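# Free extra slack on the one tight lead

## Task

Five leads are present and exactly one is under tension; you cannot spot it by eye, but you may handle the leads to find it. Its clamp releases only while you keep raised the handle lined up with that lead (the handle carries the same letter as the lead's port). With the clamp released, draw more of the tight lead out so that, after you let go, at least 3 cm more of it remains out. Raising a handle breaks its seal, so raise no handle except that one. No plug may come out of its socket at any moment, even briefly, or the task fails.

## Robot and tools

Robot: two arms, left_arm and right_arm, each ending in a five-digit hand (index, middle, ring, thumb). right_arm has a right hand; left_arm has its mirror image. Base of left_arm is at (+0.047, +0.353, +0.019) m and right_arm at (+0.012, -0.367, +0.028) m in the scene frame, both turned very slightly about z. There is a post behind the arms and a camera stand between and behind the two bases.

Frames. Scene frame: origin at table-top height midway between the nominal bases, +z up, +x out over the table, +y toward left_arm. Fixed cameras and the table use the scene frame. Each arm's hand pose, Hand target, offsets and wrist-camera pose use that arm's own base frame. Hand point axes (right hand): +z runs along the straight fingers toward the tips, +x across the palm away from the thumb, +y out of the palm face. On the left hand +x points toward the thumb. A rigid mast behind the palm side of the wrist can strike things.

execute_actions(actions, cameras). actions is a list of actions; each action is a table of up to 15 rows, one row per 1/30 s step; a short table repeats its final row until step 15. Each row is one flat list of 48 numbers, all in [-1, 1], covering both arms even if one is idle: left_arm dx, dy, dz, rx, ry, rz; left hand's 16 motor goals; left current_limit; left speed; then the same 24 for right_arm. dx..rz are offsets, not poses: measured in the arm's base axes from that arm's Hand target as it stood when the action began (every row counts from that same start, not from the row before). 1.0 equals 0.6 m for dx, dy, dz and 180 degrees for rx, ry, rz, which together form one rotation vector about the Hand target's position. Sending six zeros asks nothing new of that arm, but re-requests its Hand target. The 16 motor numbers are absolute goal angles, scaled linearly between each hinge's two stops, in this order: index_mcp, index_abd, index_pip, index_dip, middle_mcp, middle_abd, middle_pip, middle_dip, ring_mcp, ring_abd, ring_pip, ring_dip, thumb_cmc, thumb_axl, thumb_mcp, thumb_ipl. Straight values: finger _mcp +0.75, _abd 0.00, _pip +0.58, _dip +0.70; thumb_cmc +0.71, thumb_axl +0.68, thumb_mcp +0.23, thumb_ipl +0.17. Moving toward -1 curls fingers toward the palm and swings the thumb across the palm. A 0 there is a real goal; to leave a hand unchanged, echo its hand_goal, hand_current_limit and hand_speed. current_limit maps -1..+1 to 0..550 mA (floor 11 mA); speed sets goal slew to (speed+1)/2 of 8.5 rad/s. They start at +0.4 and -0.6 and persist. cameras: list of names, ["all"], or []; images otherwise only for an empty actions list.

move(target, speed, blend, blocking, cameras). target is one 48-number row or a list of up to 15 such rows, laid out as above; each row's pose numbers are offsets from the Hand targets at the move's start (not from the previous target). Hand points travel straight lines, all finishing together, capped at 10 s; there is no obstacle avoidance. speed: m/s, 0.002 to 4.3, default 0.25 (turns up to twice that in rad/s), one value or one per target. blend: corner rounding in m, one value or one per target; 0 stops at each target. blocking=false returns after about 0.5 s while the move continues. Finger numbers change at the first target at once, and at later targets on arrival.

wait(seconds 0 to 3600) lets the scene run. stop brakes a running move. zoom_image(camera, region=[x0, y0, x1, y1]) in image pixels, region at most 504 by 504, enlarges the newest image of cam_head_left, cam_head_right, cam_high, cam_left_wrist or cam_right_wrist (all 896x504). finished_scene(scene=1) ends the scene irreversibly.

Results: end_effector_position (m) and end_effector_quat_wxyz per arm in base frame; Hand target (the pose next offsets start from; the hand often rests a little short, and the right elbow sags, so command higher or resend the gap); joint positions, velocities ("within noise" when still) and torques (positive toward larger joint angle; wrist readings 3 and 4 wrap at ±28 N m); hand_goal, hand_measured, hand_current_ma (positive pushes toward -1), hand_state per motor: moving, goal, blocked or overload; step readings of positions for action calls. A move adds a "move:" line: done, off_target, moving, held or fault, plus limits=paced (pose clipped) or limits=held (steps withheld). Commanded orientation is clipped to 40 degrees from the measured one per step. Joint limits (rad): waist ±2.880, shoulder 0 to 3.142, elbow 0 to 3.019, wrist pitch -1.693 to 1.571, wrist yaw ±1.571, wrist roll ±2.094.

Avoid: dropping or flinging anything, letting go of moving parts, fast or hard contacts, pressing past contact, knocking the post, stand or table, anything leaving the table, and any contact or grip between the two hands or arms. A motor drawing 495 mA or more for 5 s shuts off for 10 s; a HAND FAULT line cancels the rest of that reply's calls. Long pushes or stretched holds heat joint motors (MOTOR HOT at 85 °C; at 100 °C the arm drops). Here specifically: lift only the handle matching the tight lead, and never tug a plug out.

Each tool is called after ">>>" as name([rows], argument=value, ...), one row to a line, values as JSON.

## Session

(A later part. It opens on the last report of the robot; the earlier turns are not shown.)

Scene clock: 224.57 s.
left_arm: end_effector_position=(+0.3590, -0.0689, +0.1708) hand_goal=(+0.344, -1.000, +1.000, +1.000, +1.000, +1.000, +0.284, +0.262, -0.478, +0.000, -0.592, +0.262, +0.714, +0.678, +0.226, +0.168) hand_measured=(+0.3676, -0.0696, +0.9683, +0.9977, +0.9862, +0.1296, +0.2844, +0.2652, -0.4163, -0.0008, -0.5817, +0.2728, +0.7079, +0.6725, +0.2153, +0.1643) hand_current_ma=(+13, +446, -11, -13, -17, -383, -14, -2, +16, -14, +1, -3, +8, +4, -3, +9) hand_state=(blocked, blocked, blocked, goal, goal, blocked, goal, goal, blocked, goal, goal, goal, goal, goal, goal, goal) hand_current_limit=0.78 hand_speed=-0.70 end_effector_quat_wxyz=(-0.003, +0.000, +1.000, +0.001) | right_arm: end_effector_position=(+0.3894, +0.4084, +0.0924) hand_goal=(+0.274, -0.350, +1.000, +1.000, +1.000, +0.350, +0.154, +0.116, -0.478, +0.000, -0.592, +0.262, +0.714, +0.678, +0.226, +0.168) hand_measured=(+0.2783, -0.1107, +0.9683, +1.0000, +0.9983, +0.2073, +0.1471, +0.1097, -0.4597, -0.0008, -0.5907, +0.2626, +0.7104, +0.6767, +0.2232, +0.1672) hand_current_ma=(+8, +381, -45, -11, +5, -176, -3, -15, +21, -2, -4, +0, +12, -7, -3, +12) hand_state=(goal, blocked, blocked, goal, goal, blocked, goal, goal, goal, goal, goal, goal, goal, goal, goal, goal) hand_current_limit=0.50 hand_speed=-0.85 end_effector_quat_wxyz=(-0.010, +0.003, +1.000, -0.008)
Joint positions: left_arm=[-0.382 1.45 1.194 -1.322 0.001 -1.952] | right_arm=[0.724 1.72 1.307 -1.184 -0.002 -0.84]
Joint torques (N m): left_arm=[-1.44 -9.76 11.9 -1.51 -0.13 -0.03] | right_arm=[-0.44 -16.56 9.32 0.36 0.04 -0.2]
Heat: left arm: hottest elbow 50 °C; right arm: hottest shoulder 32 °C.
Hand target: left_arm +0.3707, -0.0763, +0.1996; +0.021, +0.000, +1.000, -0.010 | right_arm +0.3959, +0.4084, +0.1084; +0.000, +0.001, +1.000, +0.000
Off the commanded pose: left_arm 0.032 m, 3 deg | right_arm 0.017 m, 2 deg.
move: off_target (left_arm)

>>> move(target=[0,0,0.0167,0,0,0, 0.343,-1,1,1, 1,1,0.284,0.261, -0.479,0,-0.592,0.261, 0.714,0.678,0.226,0.168, 0.78,-0.7, 0,0,0,0,0,0, 0.2745,-0.35,1,1, 1,0.35,0.153,0.116, -0.479,0,-0.592,0.261, 0.714,0.678,0.226,0.168, 0.5,-0.85], speed=0.03, cameras=["cam_left_wrist"])

>>> zoom_image(camera="cam_left_wrist", region=[240, 0, 600, 240])

Scene clock: 225.60 s.
left_arm: end_effector_position=(+0.3588, -0.0682, +0.1725) hand_goal=(+0.344, -1.000, +1.000, +1.000, +1.000, +1.000, +0.284, +0.262, -0.478, +0.000, -0.592, +0.262, +0.714, +0.678, +0.226, +0.168) hand_measured=(+0.3820, -0.0726, +0.9658, +0.9901, +0.9862, +0.1281, +0.2934, +0.2830, -0.4163, +0.0007, -0.5804, +0.2728, +0.7079, +0.6714, +0.2153, +0.1633) hand_current_ma=(+9, +449, -15, -14, -13, -399, -6, +5, +14, -7, -5, -12, +19, +12, +1, +3) hand_state=(blocked, blocked, blocked, goal, goal, blocked, goal, goal, blocked, goal, goal, goal, goal, goal, goal, goal) hand_current_limit=0.78 hand_speed=-0.70 end_effector_quat_wxyz=(-0.004, +0.000, +1.000, +0.003) | right_arm: end_effector_position=(+0.3894, +0.4084, +0.0924) hand_goal=(+0.274, -0.350, +1.000, +1.000, +1.000, +0.350, +0.154, +0.116, -0.478, +0.000, -0.592, +0.262, +0.714, +0.678, +0.226, +0.168) hand_measured=(+0.2771, -0.1107, +0.9683, +1.0000, +0.9983, +0.2073, +0.1471, +0.1097, -0.4609, +0.0007, -0.5907, +0.2613, +0.7104, +0.6767, +0.2232, +0.1672) hand_current_ma=(+8, +382, -40, -7, +8, -179, -2, -12, +25, -3, -5, -1, +8, -5, -11, +12) hand_state=(goal, blocked, blocked, goal, goal, blocked, goal, goal, goal, goal, goal, goal, goal, goal, goal, goal) hand_current_limit=0.50 hand_speed=-0.85 end_effector_quat_wxyz=(-0.010, +0.003, +1.000, -0.008)
Joint positions: left_arm=[-0.382 1.45 1.198 -1.328 -0.002 -1.952] | right_arm=[0.724 1.72 1.307 -1.184 -0.002 -0.84]
Joint torques (N m): left_arm=[-2.08 -9.41 13.2 -2.3 0 -0.05] | right_arm=[-0.5 -16.56 9.29 0.35 0.04 -0.2]
Heat: left arm: hottest elbow 50 °C; right arm: hottest shoulder 32 °C.
Hand target: left_arm +0.3706, -0.0763, +0.2096; +0.021, +0.000, +1.000, -0.010 | right_arm +0.3959, +0.4084, +0.1084; +0.000, +0.001, +1.000, +0.000
Off the commanded pose: left_arm 0.040 m, 3 deg | right_arm 0.017 m, 2 deg.
move: off_target (left_arm)
cam_left_wrist: T_world_to_cam=[[0.76668, -0.64134, 0.02981, -0.36094], [-0.4539, -0.5086, 0.73164, -0.0462], [-0.45407, -0.57446, -0.68104, 0.36592]] pos_world=[0.42191, -0.04477, 0.29376]

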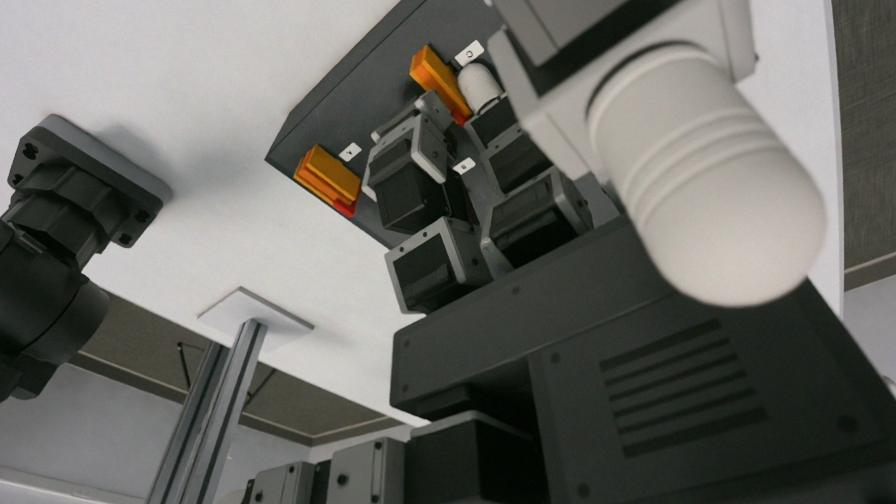

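Scaled by 1.400 from the camera's image (finer frame: 1280x720).

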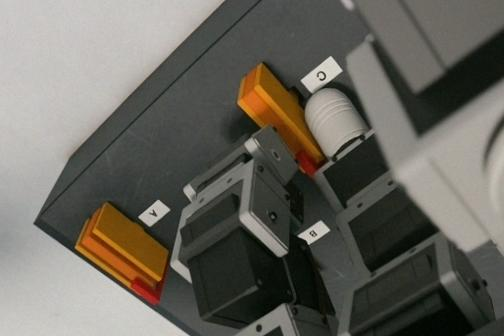

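>>> move(target=[0,0,0.0167,0,0,0, 0.343,-1,1,1, 1,1,0.284,0.261, -0.479,0,-0.592,0.261, 0.714,0.678,0.226,0.168, 0.78,-0.7, 0,0,0,0,0,0, 0.2745,-0.35,1,1, 1,0.35,0.153,0.116, -0.479,0,-0.592,0.261, 0.714,0.678,0.226,0.168, 0.5,-0.85], speed=0.03, cameras=["cam_left_wrist"])

>>> zoom_image(camera="cam_left_wrist", region=[360, 0, 560, 150])

Scene clock: 226.80 s.
left_arm: end_effector_position=(+0.3593, -0.0682, +0.1808) hand_goal=(+0.344, -1.000, +1.000, +1.000, +1.000, +1.000, +0.284, +0.262, -0.478, +0.000, -0.592, +0.262, +0.714, +0.678, +0.226, +0.168) hand_measured=(+0.3832, -0.0711, +0.9658, +0.9901, +0.9874, +0.1267, +0.2972, +0.2868, -0.4163, -0.0008, -0.5817, +0.2728, +0.7067, +0.6725, +0.2153, +0.1643) hand_current_ma=(+14, +446, +2, -8, -5, -386, -11, +18, +6, -5, -5, -3, +9, +6, -1, +8) hand_state=(blocked, blocked, blocked, goal, goal, blocked, goal, blocked, blocked, goal, goal, goal, goal, goal, goal, goal) hand_current_limit=0.78 hand_speed=-0.70 end_effector_quat_wxyz=(-0.007, +0.000, +1.000, +0.004) | right_arm: end_effector_position=(+0.3894, +0.4084, +0.0924) hand_goal=(+0.274, -0.350, +1.000, +1.000, +1.000, +0.350, +0.154, +0.116, -0.478, +0.000, -0.592, +0.262, +0.714, +0.678, +0.226, +0.168) hand_measured=(+0.2783, -0.1107, +0.9696, +1.0000, +0.9995, +0.2058, +0.1471, +0.1097, -0.4597, -0.0008, -0.5907, +0.2626, +0.7104, +0.6767, +0.2232, +0.1672) hand_current_ma=(+6, +379, -42, -6, +2, -176, +1, -13, +21, -1, -5, -1, +10, -9, -7, +9) hand_state=(goal, blocked, blocked, goal, goal, blocked, goal, goal, goal, goal, goal, goal, goal, goal, goal, goal) hand_current_limit=0.50 hand_speed=-0.85 end_effector_quat_wxyz=(-0.010, +0.003, +1.000, -0.008)
Joint positions: left_arm=[-0.382 1.45 1.219 -1.356 -0.003 -1.952] | right_arm=[0.724 1.72 1.307 -1.184 -0.002 -0.84]
Joint torques (N m): left_arm=[-2.37 -10.4 13.22 -2.21 0.09 -0.05] | right_arm=[-0.5 -16.62 9.31 0.36 0.05 -0.21]
Heat: left arm: hottest elbow 50 °C; right arm: hottest shoulder 32 °C.
Hand target: left_arm +0.3707, -0.0763, +0.2196; +0.021, +0.000, +1.000, -0.010 | right_arm +0.3959, +0.4084, +0.1084; +0.000, +0.001, +1.000, +0.000
Off the commanded pose: left_arm 0.041 m, 4 deg | right_arm 0.017 m, 2 deg.
move: off_target (left_arm)
cam_left_wrist: T_world_to_cam=[[0.76684, -0.64141, 0.0236, -0.36047], [-0.45, -0.51106, 0.73234, -0.05373], [-0.45766, -0.5722, -0.68053, 0.37311]] pos_world=[0.423, -0.04517, 0.30177]

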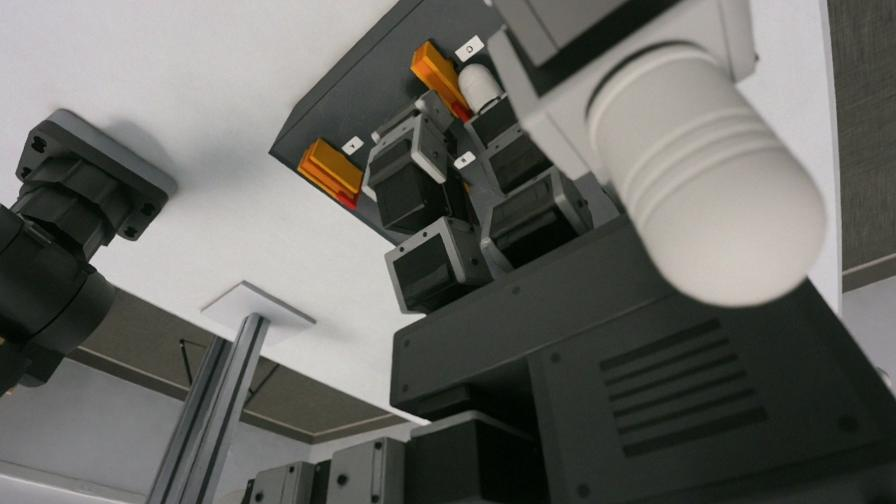

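Scaled by 2.520 from the camera's image (finer frame: 1280x720).

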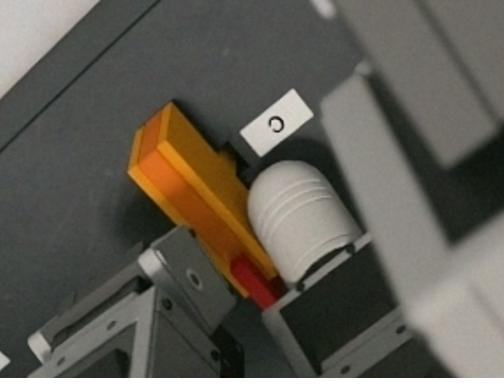

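>>> wait(seconds=0.1, cameras=["cam_head_right","cam_head_left"])

>>> zoom_image(camera="cam_head_right", region=[220, 210, 330, 330])

>>> zoom_image(camera="cam_head_left", region=[360, 180, 540, 340])

Scene clock: 227.60 s.
left_arm: end_effector_position=(+0.3593, -0.0682, +0.1808) hand_goal=(+0.344, -1.000, +1.000, +1.000, +1.000, +1.000, +0.284, +0.262, -0.478, +0.000, -0.592, +0.262, +0.714, +0.678, +0.226, +0.168) hand_measured=(+0.3844, -0.0726, +0.9658, +0.9888, +0.9874, +0.1267, +0.2985, +0.2868, -0.4163, -0.0008, -0.5817, +0.2715, +0.7079, +0.6725, +0.2153, +0.1624) hand_current_ma=(+11, +457, -5, -7, -3, -389, -5, +10, +25, -11, -1, -3, +9, +8, +5, +1) hand_state=(blocked, blocked, blocked, goal, goal, blocked, goal, blocked, blocked, goal, goal, goal, goal, goal, goal, goal) hand_current_limit=0.78 hand_speed=-0.70 end_effector_quat_wxyz=(-0.007, +0.000, +1.000, +0.004) | right_arm: end_effector_position=(+0.3894, +0.4084, +0.0924) hand_goal=(+0.274, -0.350, +1.000, +1.000, +1.000, +0.350, +0.154, +0.116, -0.478, +0.000, -0.592, +0.262, +0.714, +0.678, +0.226, +0.168) hand_measured=(+0.2771, -0.1121, +0.9683, +1.0000, +0.9983, +0.2058, +0.1471, +0.1097, -0.4597, -0.0008, -0.5894, +0.2613, +0.7104, +0.6777, +0.2232, +0.1681) hand_current_ma=(+5, +384, -42, -8, +9, -181, -2, -9, +20, -7, -3, +1, +7, -8, -9, +7) hand_state=(goal, blocked, blocked, goal, goal, blocked, goal, goal, goal, goal, goal, goal, goal, goal, goal, goal) hand_current_limit=0.50 hand_speed=-0.85 end_effector_quat_wxyz=(-0.010, +0.003, +1.000, -0.008)
Joint positions: left_arm=[-0.382 1.45 1.219 -1.356 -0.003 -1.952] | right_arm=[0.724 1.72 1.307 -1.184 -0.002 -0.84]
Joint torques (N m): left_arm=[-1.79 -9.52 13.11 -2.36 0.05 -0.08] | right_arm=[-0.5 -16.56 9.31 0.36 0.05 -0.21]
Heat: left arm: hottest elbow 50 °C; right arm: hottest shoulder 32 °C.
Hand target: left_arm +0.3707, -0.0763, +0.2196; +0.021, +0.000, +1.000, -0.010 | right_arm +0.3959, +0.4084, +0.1084; +0.000, +0.001, +1.000, +0.000
Off the commanded pose: left_arm 0.041 m, 4 deg | right_arm 0.017 m, 2 deg.
wait: 0.10 s; at rest from the start
Images, in order (width x height): cam_head_left 896x504, cam_head_right 896x504.

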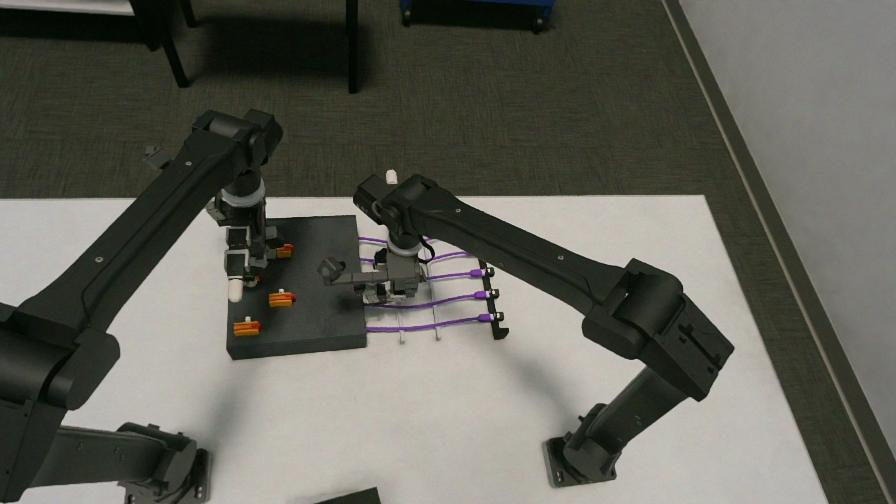

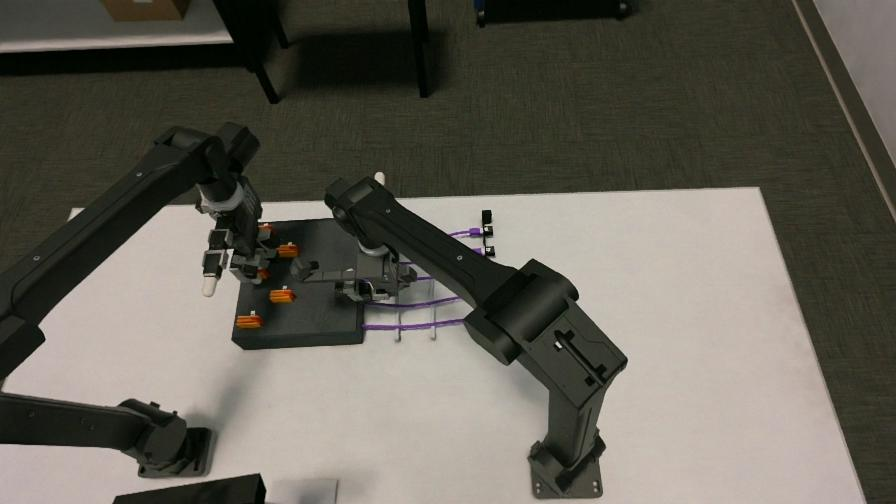

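Scaled by 4.200 from the camera's image (finer frame: 1280x720).

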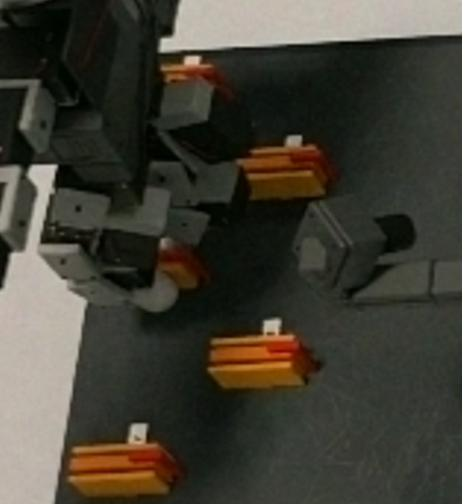

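Scaled by 2.800 from the camera's image (finer frame: 1280x720).

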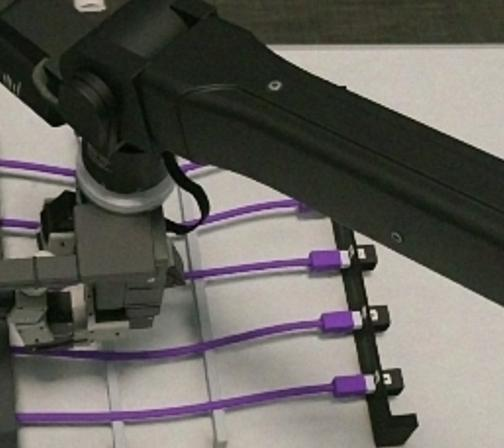

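>>> move(target=[0,0,0.01,0,0,0, 0.343,-1,1,1, 1,1,0.284,0.261, -0.479,0,-0.592,0.261, 0.714,0.678,0.226,0.168, 0.78,-0.7, 0,0,0,0,0,0, 0.2745,-0.35,1,1, 1,0.35,0.153,0.116, -0.479,0,-0.592,0.261, 0.714,0.678,0.226,0.168, 0.5,-0.85], speed=0.03, cameras=["cam_left_wrist", "cam_head_right"])

>>> zoom_image(camera="cam_left_wrist", region=[360, 0, 560, 150])

>>> zoom_image(camera="cam_head_right", region=[220, 210, 330, 330])

Scene clock: 230.43 s.
left_arm: end_effector_position=(+0.3597, -0.0691, +0.2046) hand_goal=(+0.344, -1.000, +1.000, +1.000, +1.000, +1.000, +0.284, +0.262, -0.478, +0.000, -0.592, +0.262, +0.714, +0.678, +0.226, +0.168) hand_measured=(+0.3471, -0.1605, +0.9568, +1.0000, +0.9874, +0.1955, +0.2729, +0.2601, -0.4163, +0.0036, -0.5817, +0.2728, +0.7079, +0.6725, +0.2153, +0.1633) hand_current_ma=(+6, +381, -4, +1, -7, -344, +0, +10, +12, -17, +5, -4, +13, +17, +4, -3) hand_state=(goal, blocked, blocked, goal, goal, blocked, goal, goal, blocked, goal, goal, goal, goal, goal, goal, goal) hand_current_limit=0.78 hand_speed=-0.70 end_effector_quat_wxyz=(-0.002, +0.000, +1.000, +0.000) | right_arm: end_effector_position=(+0.3894, +0.4084, +0.0924) hand_goal=(+0.274, -0.350, +1.000, +1.000, +1.000, +0.350, +0.154, +0.116, -0.478, +0.000, -0.592, +0.262, +0.714, +0.678, +0.226, +0.168) hand_measured=(+0.2771, -0.1107, +0.9696, +1.0000, +0.9995, +0.2073, +0.1484, +0.1097, -0.4597, +0.0007, -0.5894, +0.2626, +0.7104, +0.6777, +0.2232, +0.1681) hand_current_ma=(+7, +381, -42, -6, +5, -175, +6, -13, +22, -5, -6, -3, +8, -6, -9, +11) hand_state=(goal, blocked, blocked, goal, goal, blocked, goal, goal, goal, goal, goal, goal, goal, goal, goal, goal) hand_current_limit=0.50 hand_speed=-0.85 end_effector_quat_wxyz=(-0.010, +0.003, +1.000, -0.008)
Joint positions: left_arm=[-0.382 1.431 1.266 -1.409 0.001 -1.952] | right_arm=[0.724 1.72 1.307 -1.184 -0.002 -0.84]
Joint torques (N m): left_arm=[-2.02 -7.82 11.28 -0.87 -0.07 -0.02] | right_arm=[-0.56 -16.56 9.29 0.35 0.04 -0.2]
Heat: left arm: hottest elbow 51 °C; right arm: hottest shoulder 32 °C.
Hand target: left_arm +0.3705, -0.0763, +0.2256; +0.021, +0.000, +1.000, -0.010 | right_arm +0.3959, +0.4084, +0.1084; +0.000, +0.001, +1.000, +0.000
Off the commanded pose: left_arm 0.025 m, 3 deg | right_arm 0.017 m, 2 deg.
move: off_target (left_arm)
cam_left_wrist: T_world_to_cam=[[0.76658, -0.64114, 0.03597, -0.36435], [-0.45696, -0.5053, 0.73203, -0.06841], [-0.45116, -0.57759, -0.68032, 0.38626]] pos_world=[0.42231, -0.04507, 0.32596]
Images, in order (width x height): cam_head_right 896x504, cam_left_wrist 896x504.

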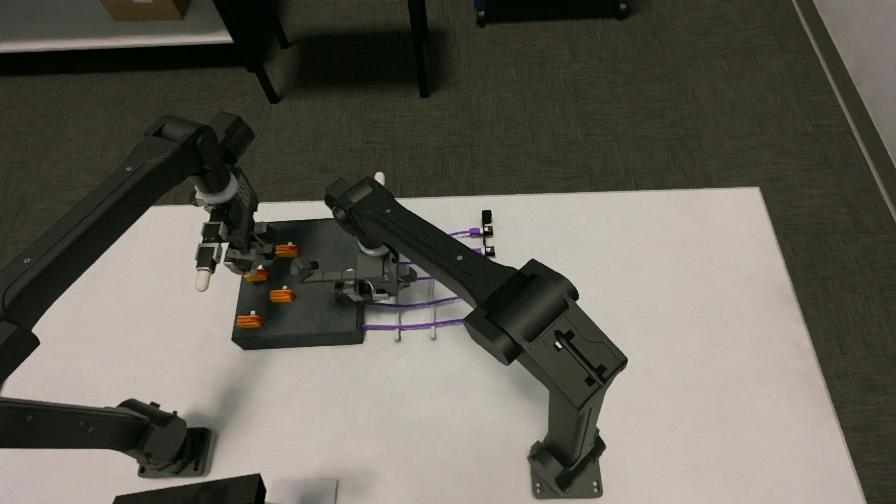

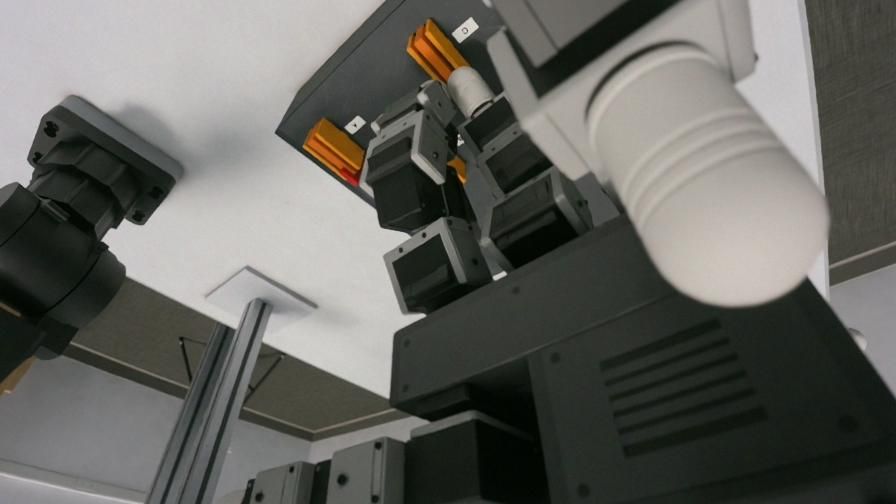

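Scaled by 2.520 from the camera's image (finer frame: 1280x720).

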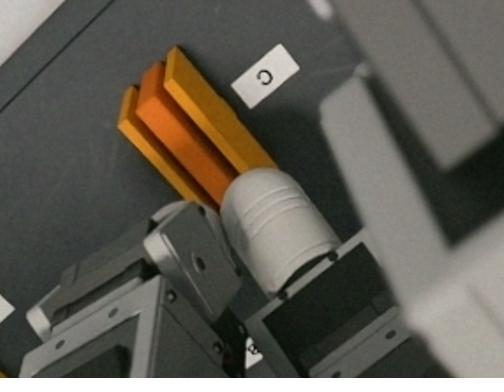

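Scaled by 4.200 from the camera's image (finer frame: 1280x720).

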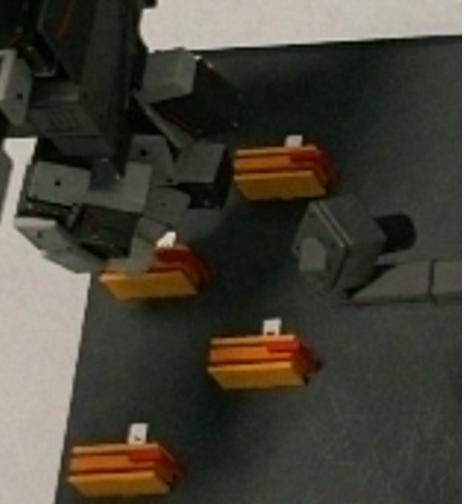

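>>> zoom_image(camera="cam_left_wrist", region=[400, 10, 480, 80])

>>> zoom_image(camera="cam_left_wrist", region=[290, 110, 380, 190])

Scaled by 6.300 from the camera's image (finer frame: 1280x720).

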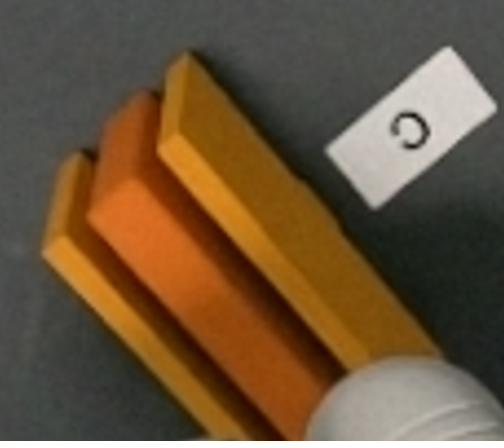

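Scaled by 5.600 from the camera's image (finer frame: 1280x720).

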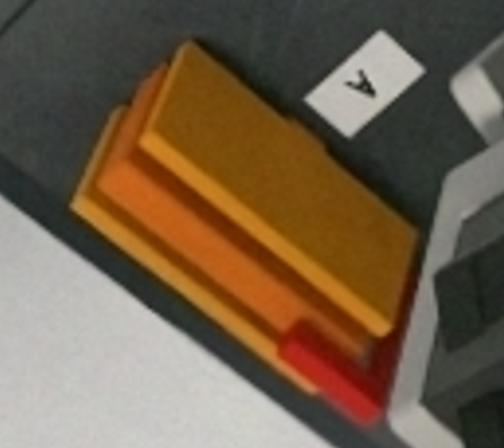

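>>> move([
  [0,0,0.06,0.0064,0.0134,0, 0.75,0.1,0.576,0.3, 0.75,-0.1,0.576,0.3, -0.479,0,-0.592,0.261, 0.714,0.678,0.226,0.168, 0.2,-0.6, 0,0,0,0,0,0, 0.2745,-0.35,1,1, 1,0.35,0.153,0.116, -0.479,0,-0.592,0.261, 0.714,0.678,0.226,0.168, 0.5,-0.85],
  [0.115,-0.115,0.06,0.0064,0.0134,-0.5, 0.959,0.4,0.576,-0.826, 0.959,-0.4,0.576,-0.826, -0.479,0,-0.592,0.261, 0.714,0.678,0.226,0.168, 0.2,-0.6, 0,0,0,0,0,0, 0.2745,-0.35,1,1, 1,0.35,0.153,0.116, -0.479,0,-0.592,0.261, 0.714,0.678,0.226,0.168, 0.5,-0.85],
], speed=0.12, cameras=["cam_left_wrist","cam_head_right","cam_high"])

Scene clock: 269.07 s.
left_arm: end_effector_position=(+0.4443, -0.1512, +0.2565) hand_goal=(+0.960, +0.400, +0.576, -0.826, +0.960, -0.400, +0.576, -0.826, -0.478, +0.000, -0.592, +0.262, +0.714, +0.678, +0.226, +0.168) hand_measured=(+0.9368, +0.3714, +0.5629, -0.8165, +0.9283, -0.3715, +0.5821, -0.8204, -0.4163, +0.0007, -0.5817, +0.2728, +0.7004, +0.6725, +0.2153, +0.1633) hand_current_ma=(-1, +6, -6, -5, -11, +16, -14, +9, +11, -4, +2, -3, +8, +1, +2, +6) hand_state=(blocked, blocked, goal, goal, blocked, blocked, goal, goal, blocked, goal, goal, goal, goal, goal, goal, goal) hand_current_limit=0.20 hand_speed=-0.60 end_effector_quat_wxyz=(-0.013, +0.707, +0.707, -0.012) | right_arm: end_effector_position=(+0.3894, +0.4084, +0.0924) hand_goal=(+0.274, -0.350, +1.000, +1.000, +1.000, +0.350, +0.154, +0.116, -0.478, +0.000, -0.592, +0.262, +0.714, +0.678, +0.226, +0.168) hand_measured=(+0.2783, -0.1121, +0.9683, +1.0000, +0.9983, +0.2073, +0.1484, +0.1097, -0.4585, -0.0008, -0.5894, +0.2613, +0.7104, +0.6767, +0.2232, +0.1681) hand_current_ma=(+10, +384, -43, -10, +9, -179, +0, -10, +22, -4, -3, +2, +9, -5, -7, +6) hand_state=(goal, blocked, blocked, goal, goal, blocked, goal, goal, goal, goal, goal, goal, goal, goal, goal, goal) hand_current_limit=0.50 hand_speed=-0.85 end_effector_quat_wxyz=(-0.010, +0.003, +1.000, -0.008)
Joint positions: left_arm=[-0.443 1.402 1.381 -1.581 0.015 -0.442] | right_arm=[0.724 1.72 1.307 -1.184 -0.002 -0.84]
Joint torques (N m): left_arm=[-0.03 -8.82 7.28 -0.57 -0.1 0.03] | right_arm=[-0.5 -16.56 9.31 0.35 0.05 -0.21]
Heat: left arm: hottest elbow 51 °C; right arm: hottest shoulder 32 °C.
Hand target: left_arm +0.4395, -0.1454, +0.2616; -0.011, +0.707, +0.707, -0.013 | right_arm +0.3959, +0.4084, +0.1084; +0.000, +0.001, +1.000, +0.000
Off the commanded pose: left_arm 0.009 m, 0 deg | right_arm 0.017 m, 2 deg.
move: done
cam_left_wrist: T_world_to_cam=[[-0.6398, -0.76607, 0.06155, 0.11573], [-0.47832, 0.4596, 0.74832, 0.04196], [-0.60155, 0.44933, -0.66048, 0.62934]] pos_world=[0.4727, -0.21341, 0.37714]
Images, in order (width x height): cam_head_right 896x504, cam_high 896x504, cam_left_wrist 896x504.

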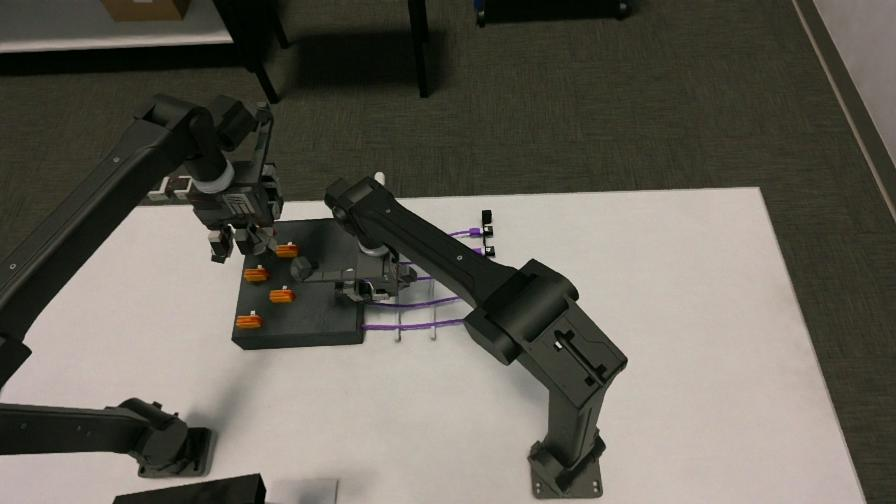

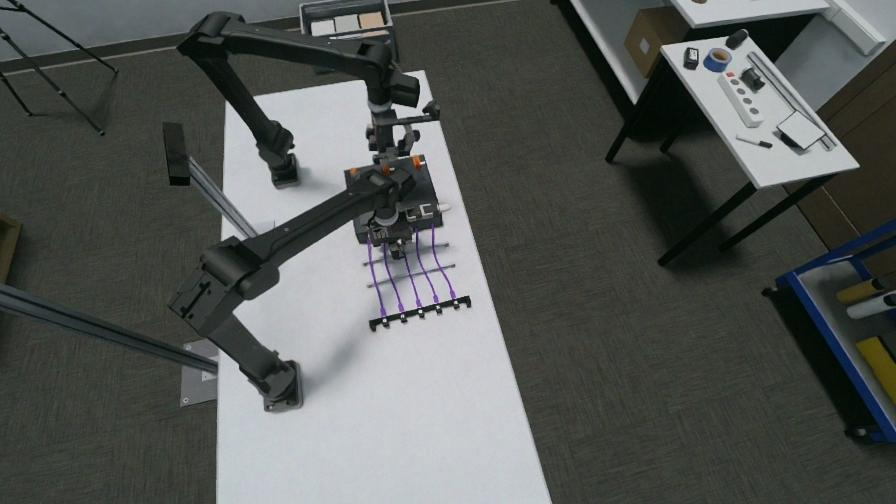

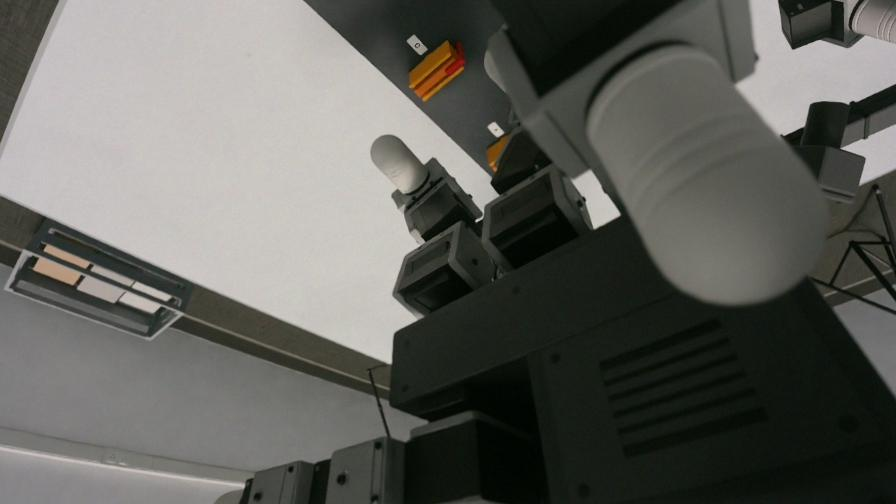

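>>> zoom_image(camera="cam_left_wrist", region=[370, 20, 550, 190])

>>> zoom_image(camera="cam_head_right", region=[190, 200, 330, 340])

Scaled by 2.800 from the camera's image (finer frame: 1280x720).

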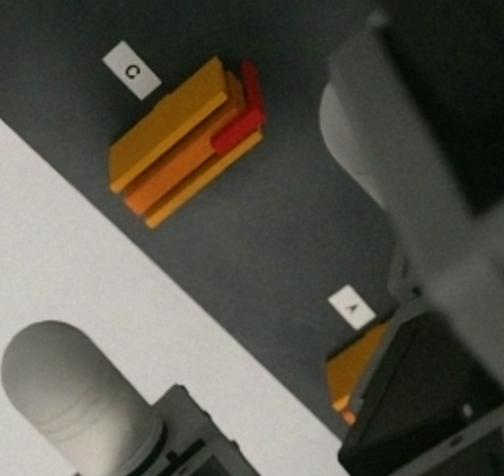

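Scaled by 3.600 from the camera's image (finer frame: 1280x720).

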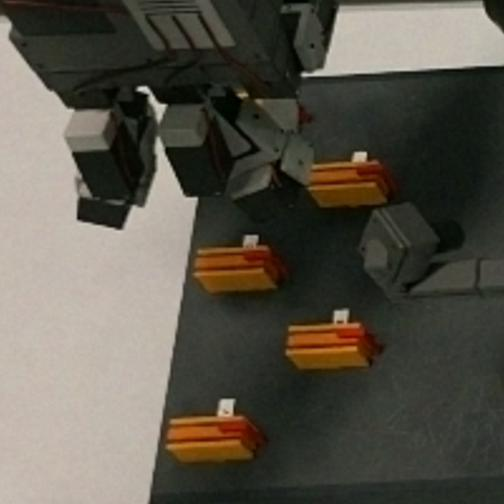

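>>> move(target=[-0.0192,0.0282,-0.1193,0,0,0, 0.959,0.4,0.576,-0.826, 0.959,-0.4,0.576,-0.826, -0.479,0,-0.592,0.261, 0.714,0.678,0.226,0.168, 0.2,-0.6, 0,0,0,0,0,0, 0.2745,-0.35,1,1, 1,0.35,0.153,0.116, -0.479,0,-0.592,0.261, 0.714,0.678,0.226,0.168, 0.5,-0.85], speed=0.1, cameras=["cam_left_wrist","cam_head_right","cam_head_left"])

>>> zoom_image(camera="cam_left_wrist", region=[280, 0, 580, 200])

>>> zoom_image(camera="cam_head_right", region=[200, 200, 320, 320])

>>> zoom_image(camera="cam_head_left", region=[200, 200, 320, 320])

Scene clock: 274.33 s.
left_arm: end_effector_position=(+0.4261, -0.1308, +0.1829) hand_goal=(+0.960, +0.400, +0.576, -0.826, +0.960, -0.400, +0.576, -0.826, -0.478, +0.000, -0.592, +0.262, +0.714, +0.678, +0.226, +0.168) hand_measured=(+0.9368, +0.3728, +0.5616, -0.8165, +0.9283, -0.3715, +0.5821, -0.8204, -0.4163, -0.0008, -0.5817, +0.2715, +0.7004, +0.6725, +0.2153, +0.1633) hand_current_ma=(-1, -2, -2, +0, -7, +1, -4, -6, +8, -14, -1, +1, +12, +20, +5, -1) hand_state=(blocked, blocked, goal, goal, blocked, blocked, goal, goal, blocked, goal, goal, goal, goal, goal, goal, goal) hand_current_limit=0.20 hand_speed=-0.60 end_effector_quat_wxyz=(-0.025, +0.707, +0.707, -0.017) | right_arm: end_effector_position=(+0.3894, +0.4084, +0.0924) hand_goal=(+0.274, -0.350, +1.000, +1.000, +1.000, +0.350, +0.154, +0.116, -0.478, +0.000, -0.592, +0.262, +0.714, +0.678, +0.226, +0.168) hand_measured=(+0.2783, -0.1121, +0.9683, +1.0000, +0.9983, +0.2073, +0.1484, +0.1097, -0.4597, +0.0007, -0.5907, +0.2626, +0.7104, +0.6777, +0.2232, +0.1681) hand_current_ma=(+9, +383, -37, -10, +5, -175, -1, -14, +20, -6, -7, +3, +8, -4, -6, +11) hand_state=(goal, blocked, blocked, goal, goal, blocked, goal, goal, goal, goal, goal, goal, goal, goal, goal, goal) hand_current_limit=0.50 hand_speed=-0.85 end_effector_quat_wxyz=(-0.010, +0.003, +1.000, -0.008)
Joint positions: left_arm=[-0.415 1.376 1.164 -1.417 0.015 -0.415] | right_arm=[0.724 1.72 1.307 -1.184 -0.002 -0.84]
Joint torques (N m): left_arm=[-0.73 -8.64 7.24 0.36 -0.18 0.07] | right_arm=[-0.44 -16.56 9.31 0.38 0.04 -0.21]
Heat: left arm: hottest elbow 51 °C; right arm: hottest shoulder 32 °C.
Hand target: left_arm +0.4281, -0.1285, +0.1900; -0.011, +0.707, +0.707, -0.013 | right_arm +0.3959, +0.4084, +0.1084; +0.000, +0.001, +1.000, +0.000
Off the commanded pose: left_arm 0.008 m, 2 deg | right_arm 0.017 m, 2 deg.
move: done
cam_left_wrist: T_world_to_cam=[[-0.63708, -0.76767, 0.06939, 0.12149], [-0.46111, 0.4517, 0.76377, 0.06771], [-0.61767, 0.45459, -0.64175, 0.56466]] pos_world=[0.45739, -0.194, 0.30223]
Images, in order (width x height): cam_head_left 896x504, cam_head_right 896x504, cam_left_wrist 896x504.

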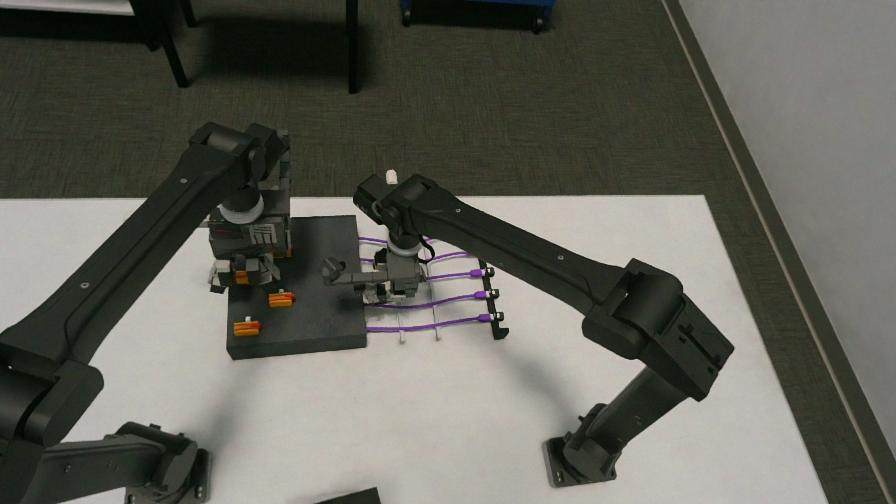

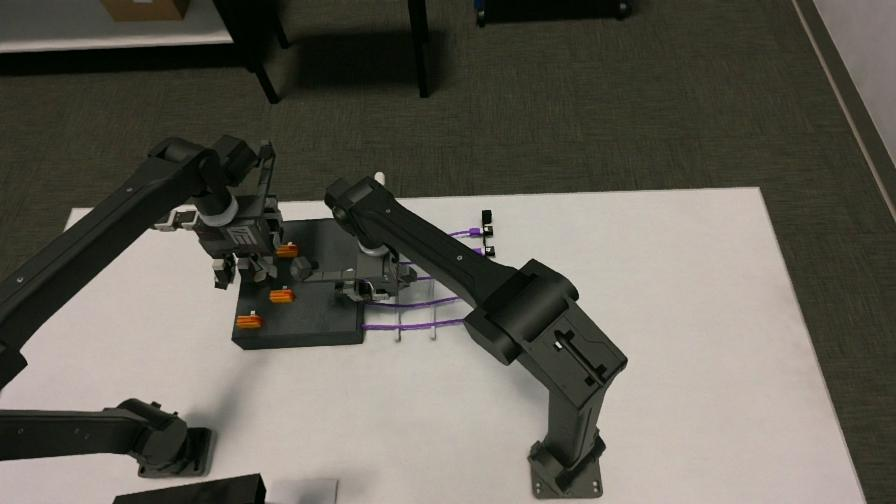

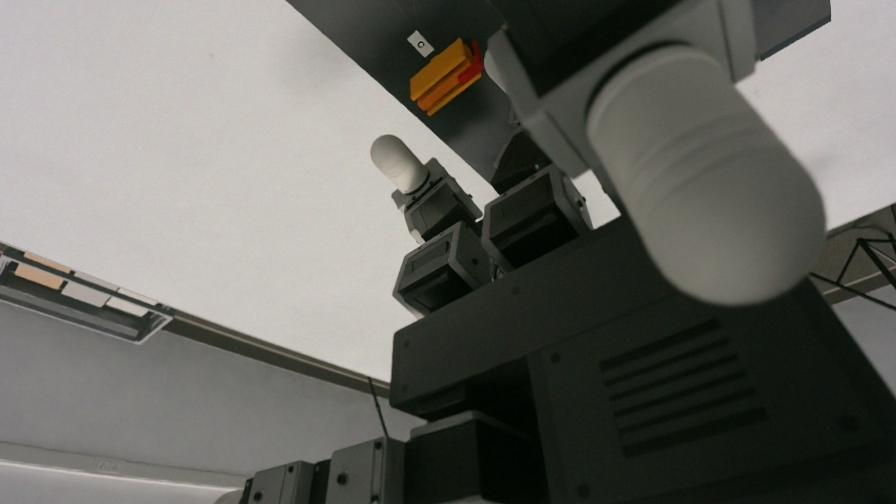

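Scaled by 1.680 from the camera's image (finer frame: 1280x720).

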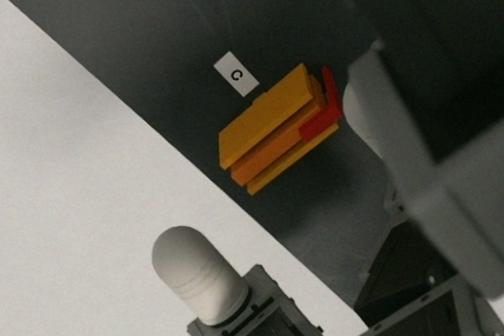

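Scaled by 4.200 from the camera's image (finer frame: 1280x720).

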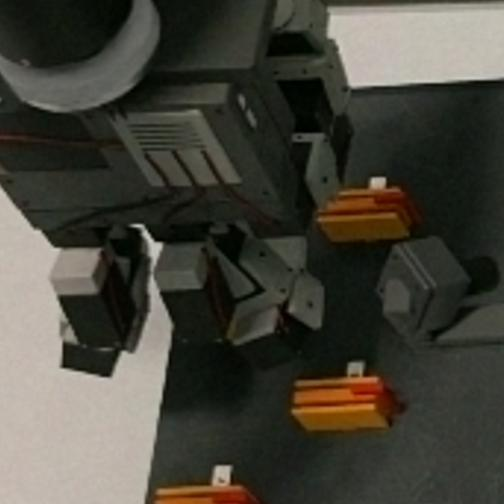

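Scaled by 4.200 from the camera's image (finer frame: 1280x720).

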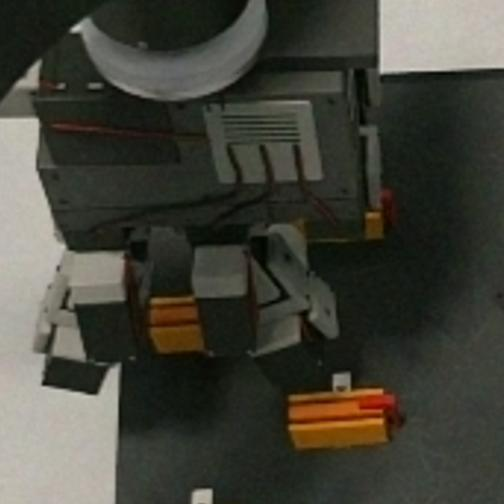

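>>> move(target=[0.0073,-0.0025,-0.0417,-0.0036,-0.0150,0, 0.959,0.55,0.576,-0.826, 0.959,-0.55,0.576,-0.826, -0.479,0,-0.592,0.261, 0.714,0.678,0.226,0.168, 0.3,-0.6, 0,0,0,0,0,0, 0.2745,-0.35,1,1, 1,0.35,0.153,0.116, -0.479,0,-0.592,0.261, 0.714,0.678,0.226,0.168, 0.5,-0.85], speed=0.06, cameras=["cam_left_wrist","cam_head_right","cam_head_left"])

>>> zoom_image(camera="cam_left_wrist", region=[340, 0, 560, 200])

>>> zoom_image(camera="cam_head_left", region=[200, 230, 310, 320])

Scene clock: 278.67 s.
left_arm: end_effector_position=(+0.4305, -0.1319, +0.1587) hand_goal=(+0.960, +0.550, +0.576, -0.826, +0.960, -0.550, +0.576, -0.826, -0.478, +0.000, -0.592, +0.262, +0.714, +0.678, +0.226, +0.168) hand_measured=(+0.9356, +0.5135, +0.5629, -0.8165, +0.9283, -0.5136, +0.5821, -0.8204, -0.4163, -0.0008, -0.5817, +0.2728, +0.7016, +0.6735, +0.2153, +0.1624) hand_current_ma=(+6, +16, +1, -2, -18, +6, +4, +5, +5, -3, -1, -6, +5, +4, +10, -4) hand_state=(blocked, blocked, goal, goal, blocked, blocked, goal, goal, blocked, goal, goal, goal, goal, goal, goal, goal) hand_current_limit=0.30 hand_speed=-0.60 end_effector_quat_wxyz=(-0.002, +0.707, +0.707, -0.006) | right_arm: end_effector_position=(+0.3894, +0.4084, +0.0924) hand_goal=(+0.274, -0.350, +1.000, +1.000, +1.000, +0.350, +0.154, +0.116, -0.478, +0.000, -0.592, +0.262, +0.714, +0.678, +0.226, +0.168) hand_measured=(+0.2783, -0.1107, +0.9696, +1.0000, +0.9983, +0.2073, +0.1484, +0.1097, -0.4597, +0.0007, -0.5907, +0.2613, +0.7104, +0.6777, +0.2232, +0.1681) hand_current_ma=(+8, +384, -38, -7, +9, -177, +2, -10, +20, -4, -5, +0, +7, -12, -5, +7) hand_state=(goal, blocked, blocked, goal, goal, blocked, goal, goal, goal, goal, goal, goal, goal, goal, goal, goal) hand_current_limit=0.50 hand_speed=-0.85 end_effector_quat_wxyz=(-0.010, +0.003, +1.000, -0.008)
Joint positions: left_arm=[-0.415 1.373 1.087 -1.293 0.01 -0.415] | right_arm=[0.724 1.72 1.307 -1.184 -0.002 -0.84]
Joint torques (N m): left_arm=[-1.08 -8.47 7.15 0.32 -0.32 0] | right_arm=[-0.5 -16.56 9.29 0.36 0.05 -0.21]
Heat: left arm: hottest elbow 50 °C; right arm: hottest shoulder 32 °C.
Hand target: left_arm +0.4324, -0.1300, +0.1648; +0.009, +0.707, +0.707, +0.000 | right_arm +0.3959, +0.4084, +0.1084; +0.000, +0.001, +1.000, +0.000
Off the commanded pose: left_arm 0.007 m, 1 deg | right_arm 0.017 m, 2 deg.
move: done
cam_left_wrist: T_world_to_cam=[[-0.64037, -0.76636, 0.05112, 0.12961], [-0.49674, 0.464, 0.73345, 0.11047], [-0.58581, 0.44429, -0.67781, 0.54308]] pos_world=[0.45602, -0.19321, 0.28046]
Images, in order (width x height): cam_head_left 896x504, cam_head_right 896x504, cam_left_wrist 896x504.

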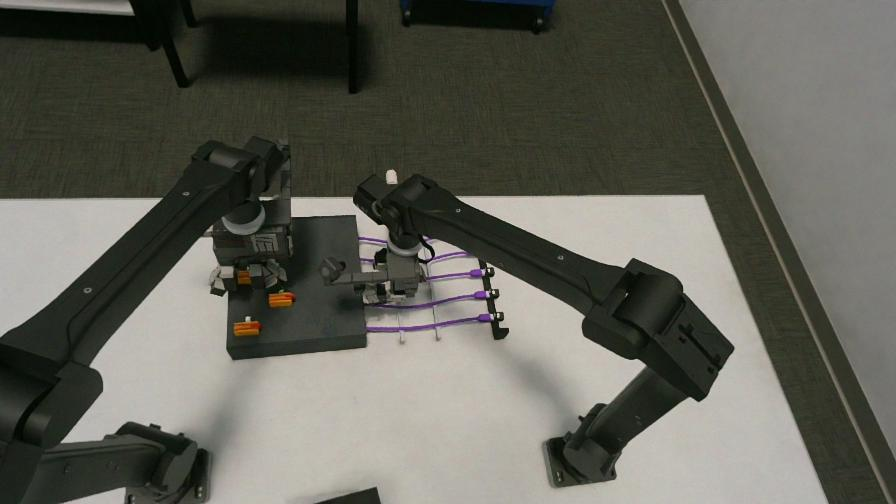

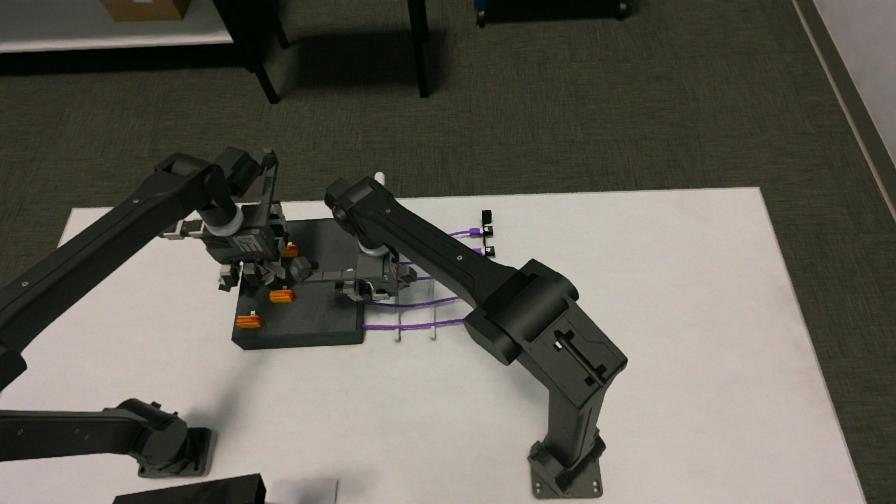

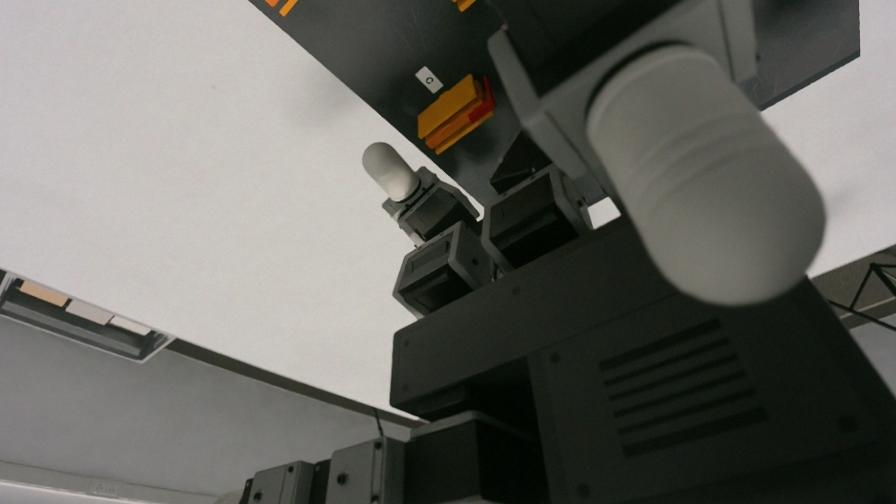

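Scaled by 2.291 from the camera's image (finer frame: 1280x720).

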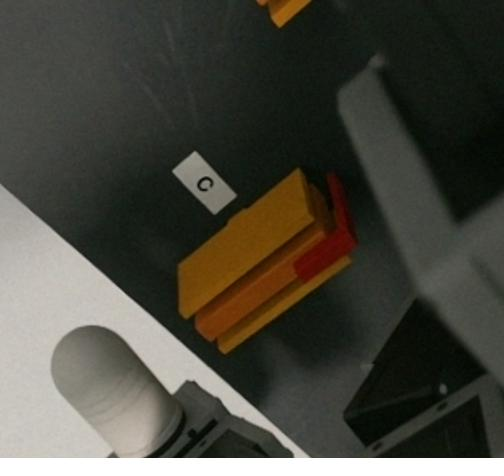

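Scaled by 4.582 from the camera's image (finer frame: 1280x720).

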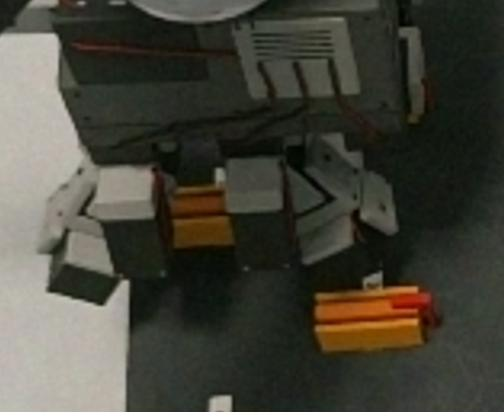

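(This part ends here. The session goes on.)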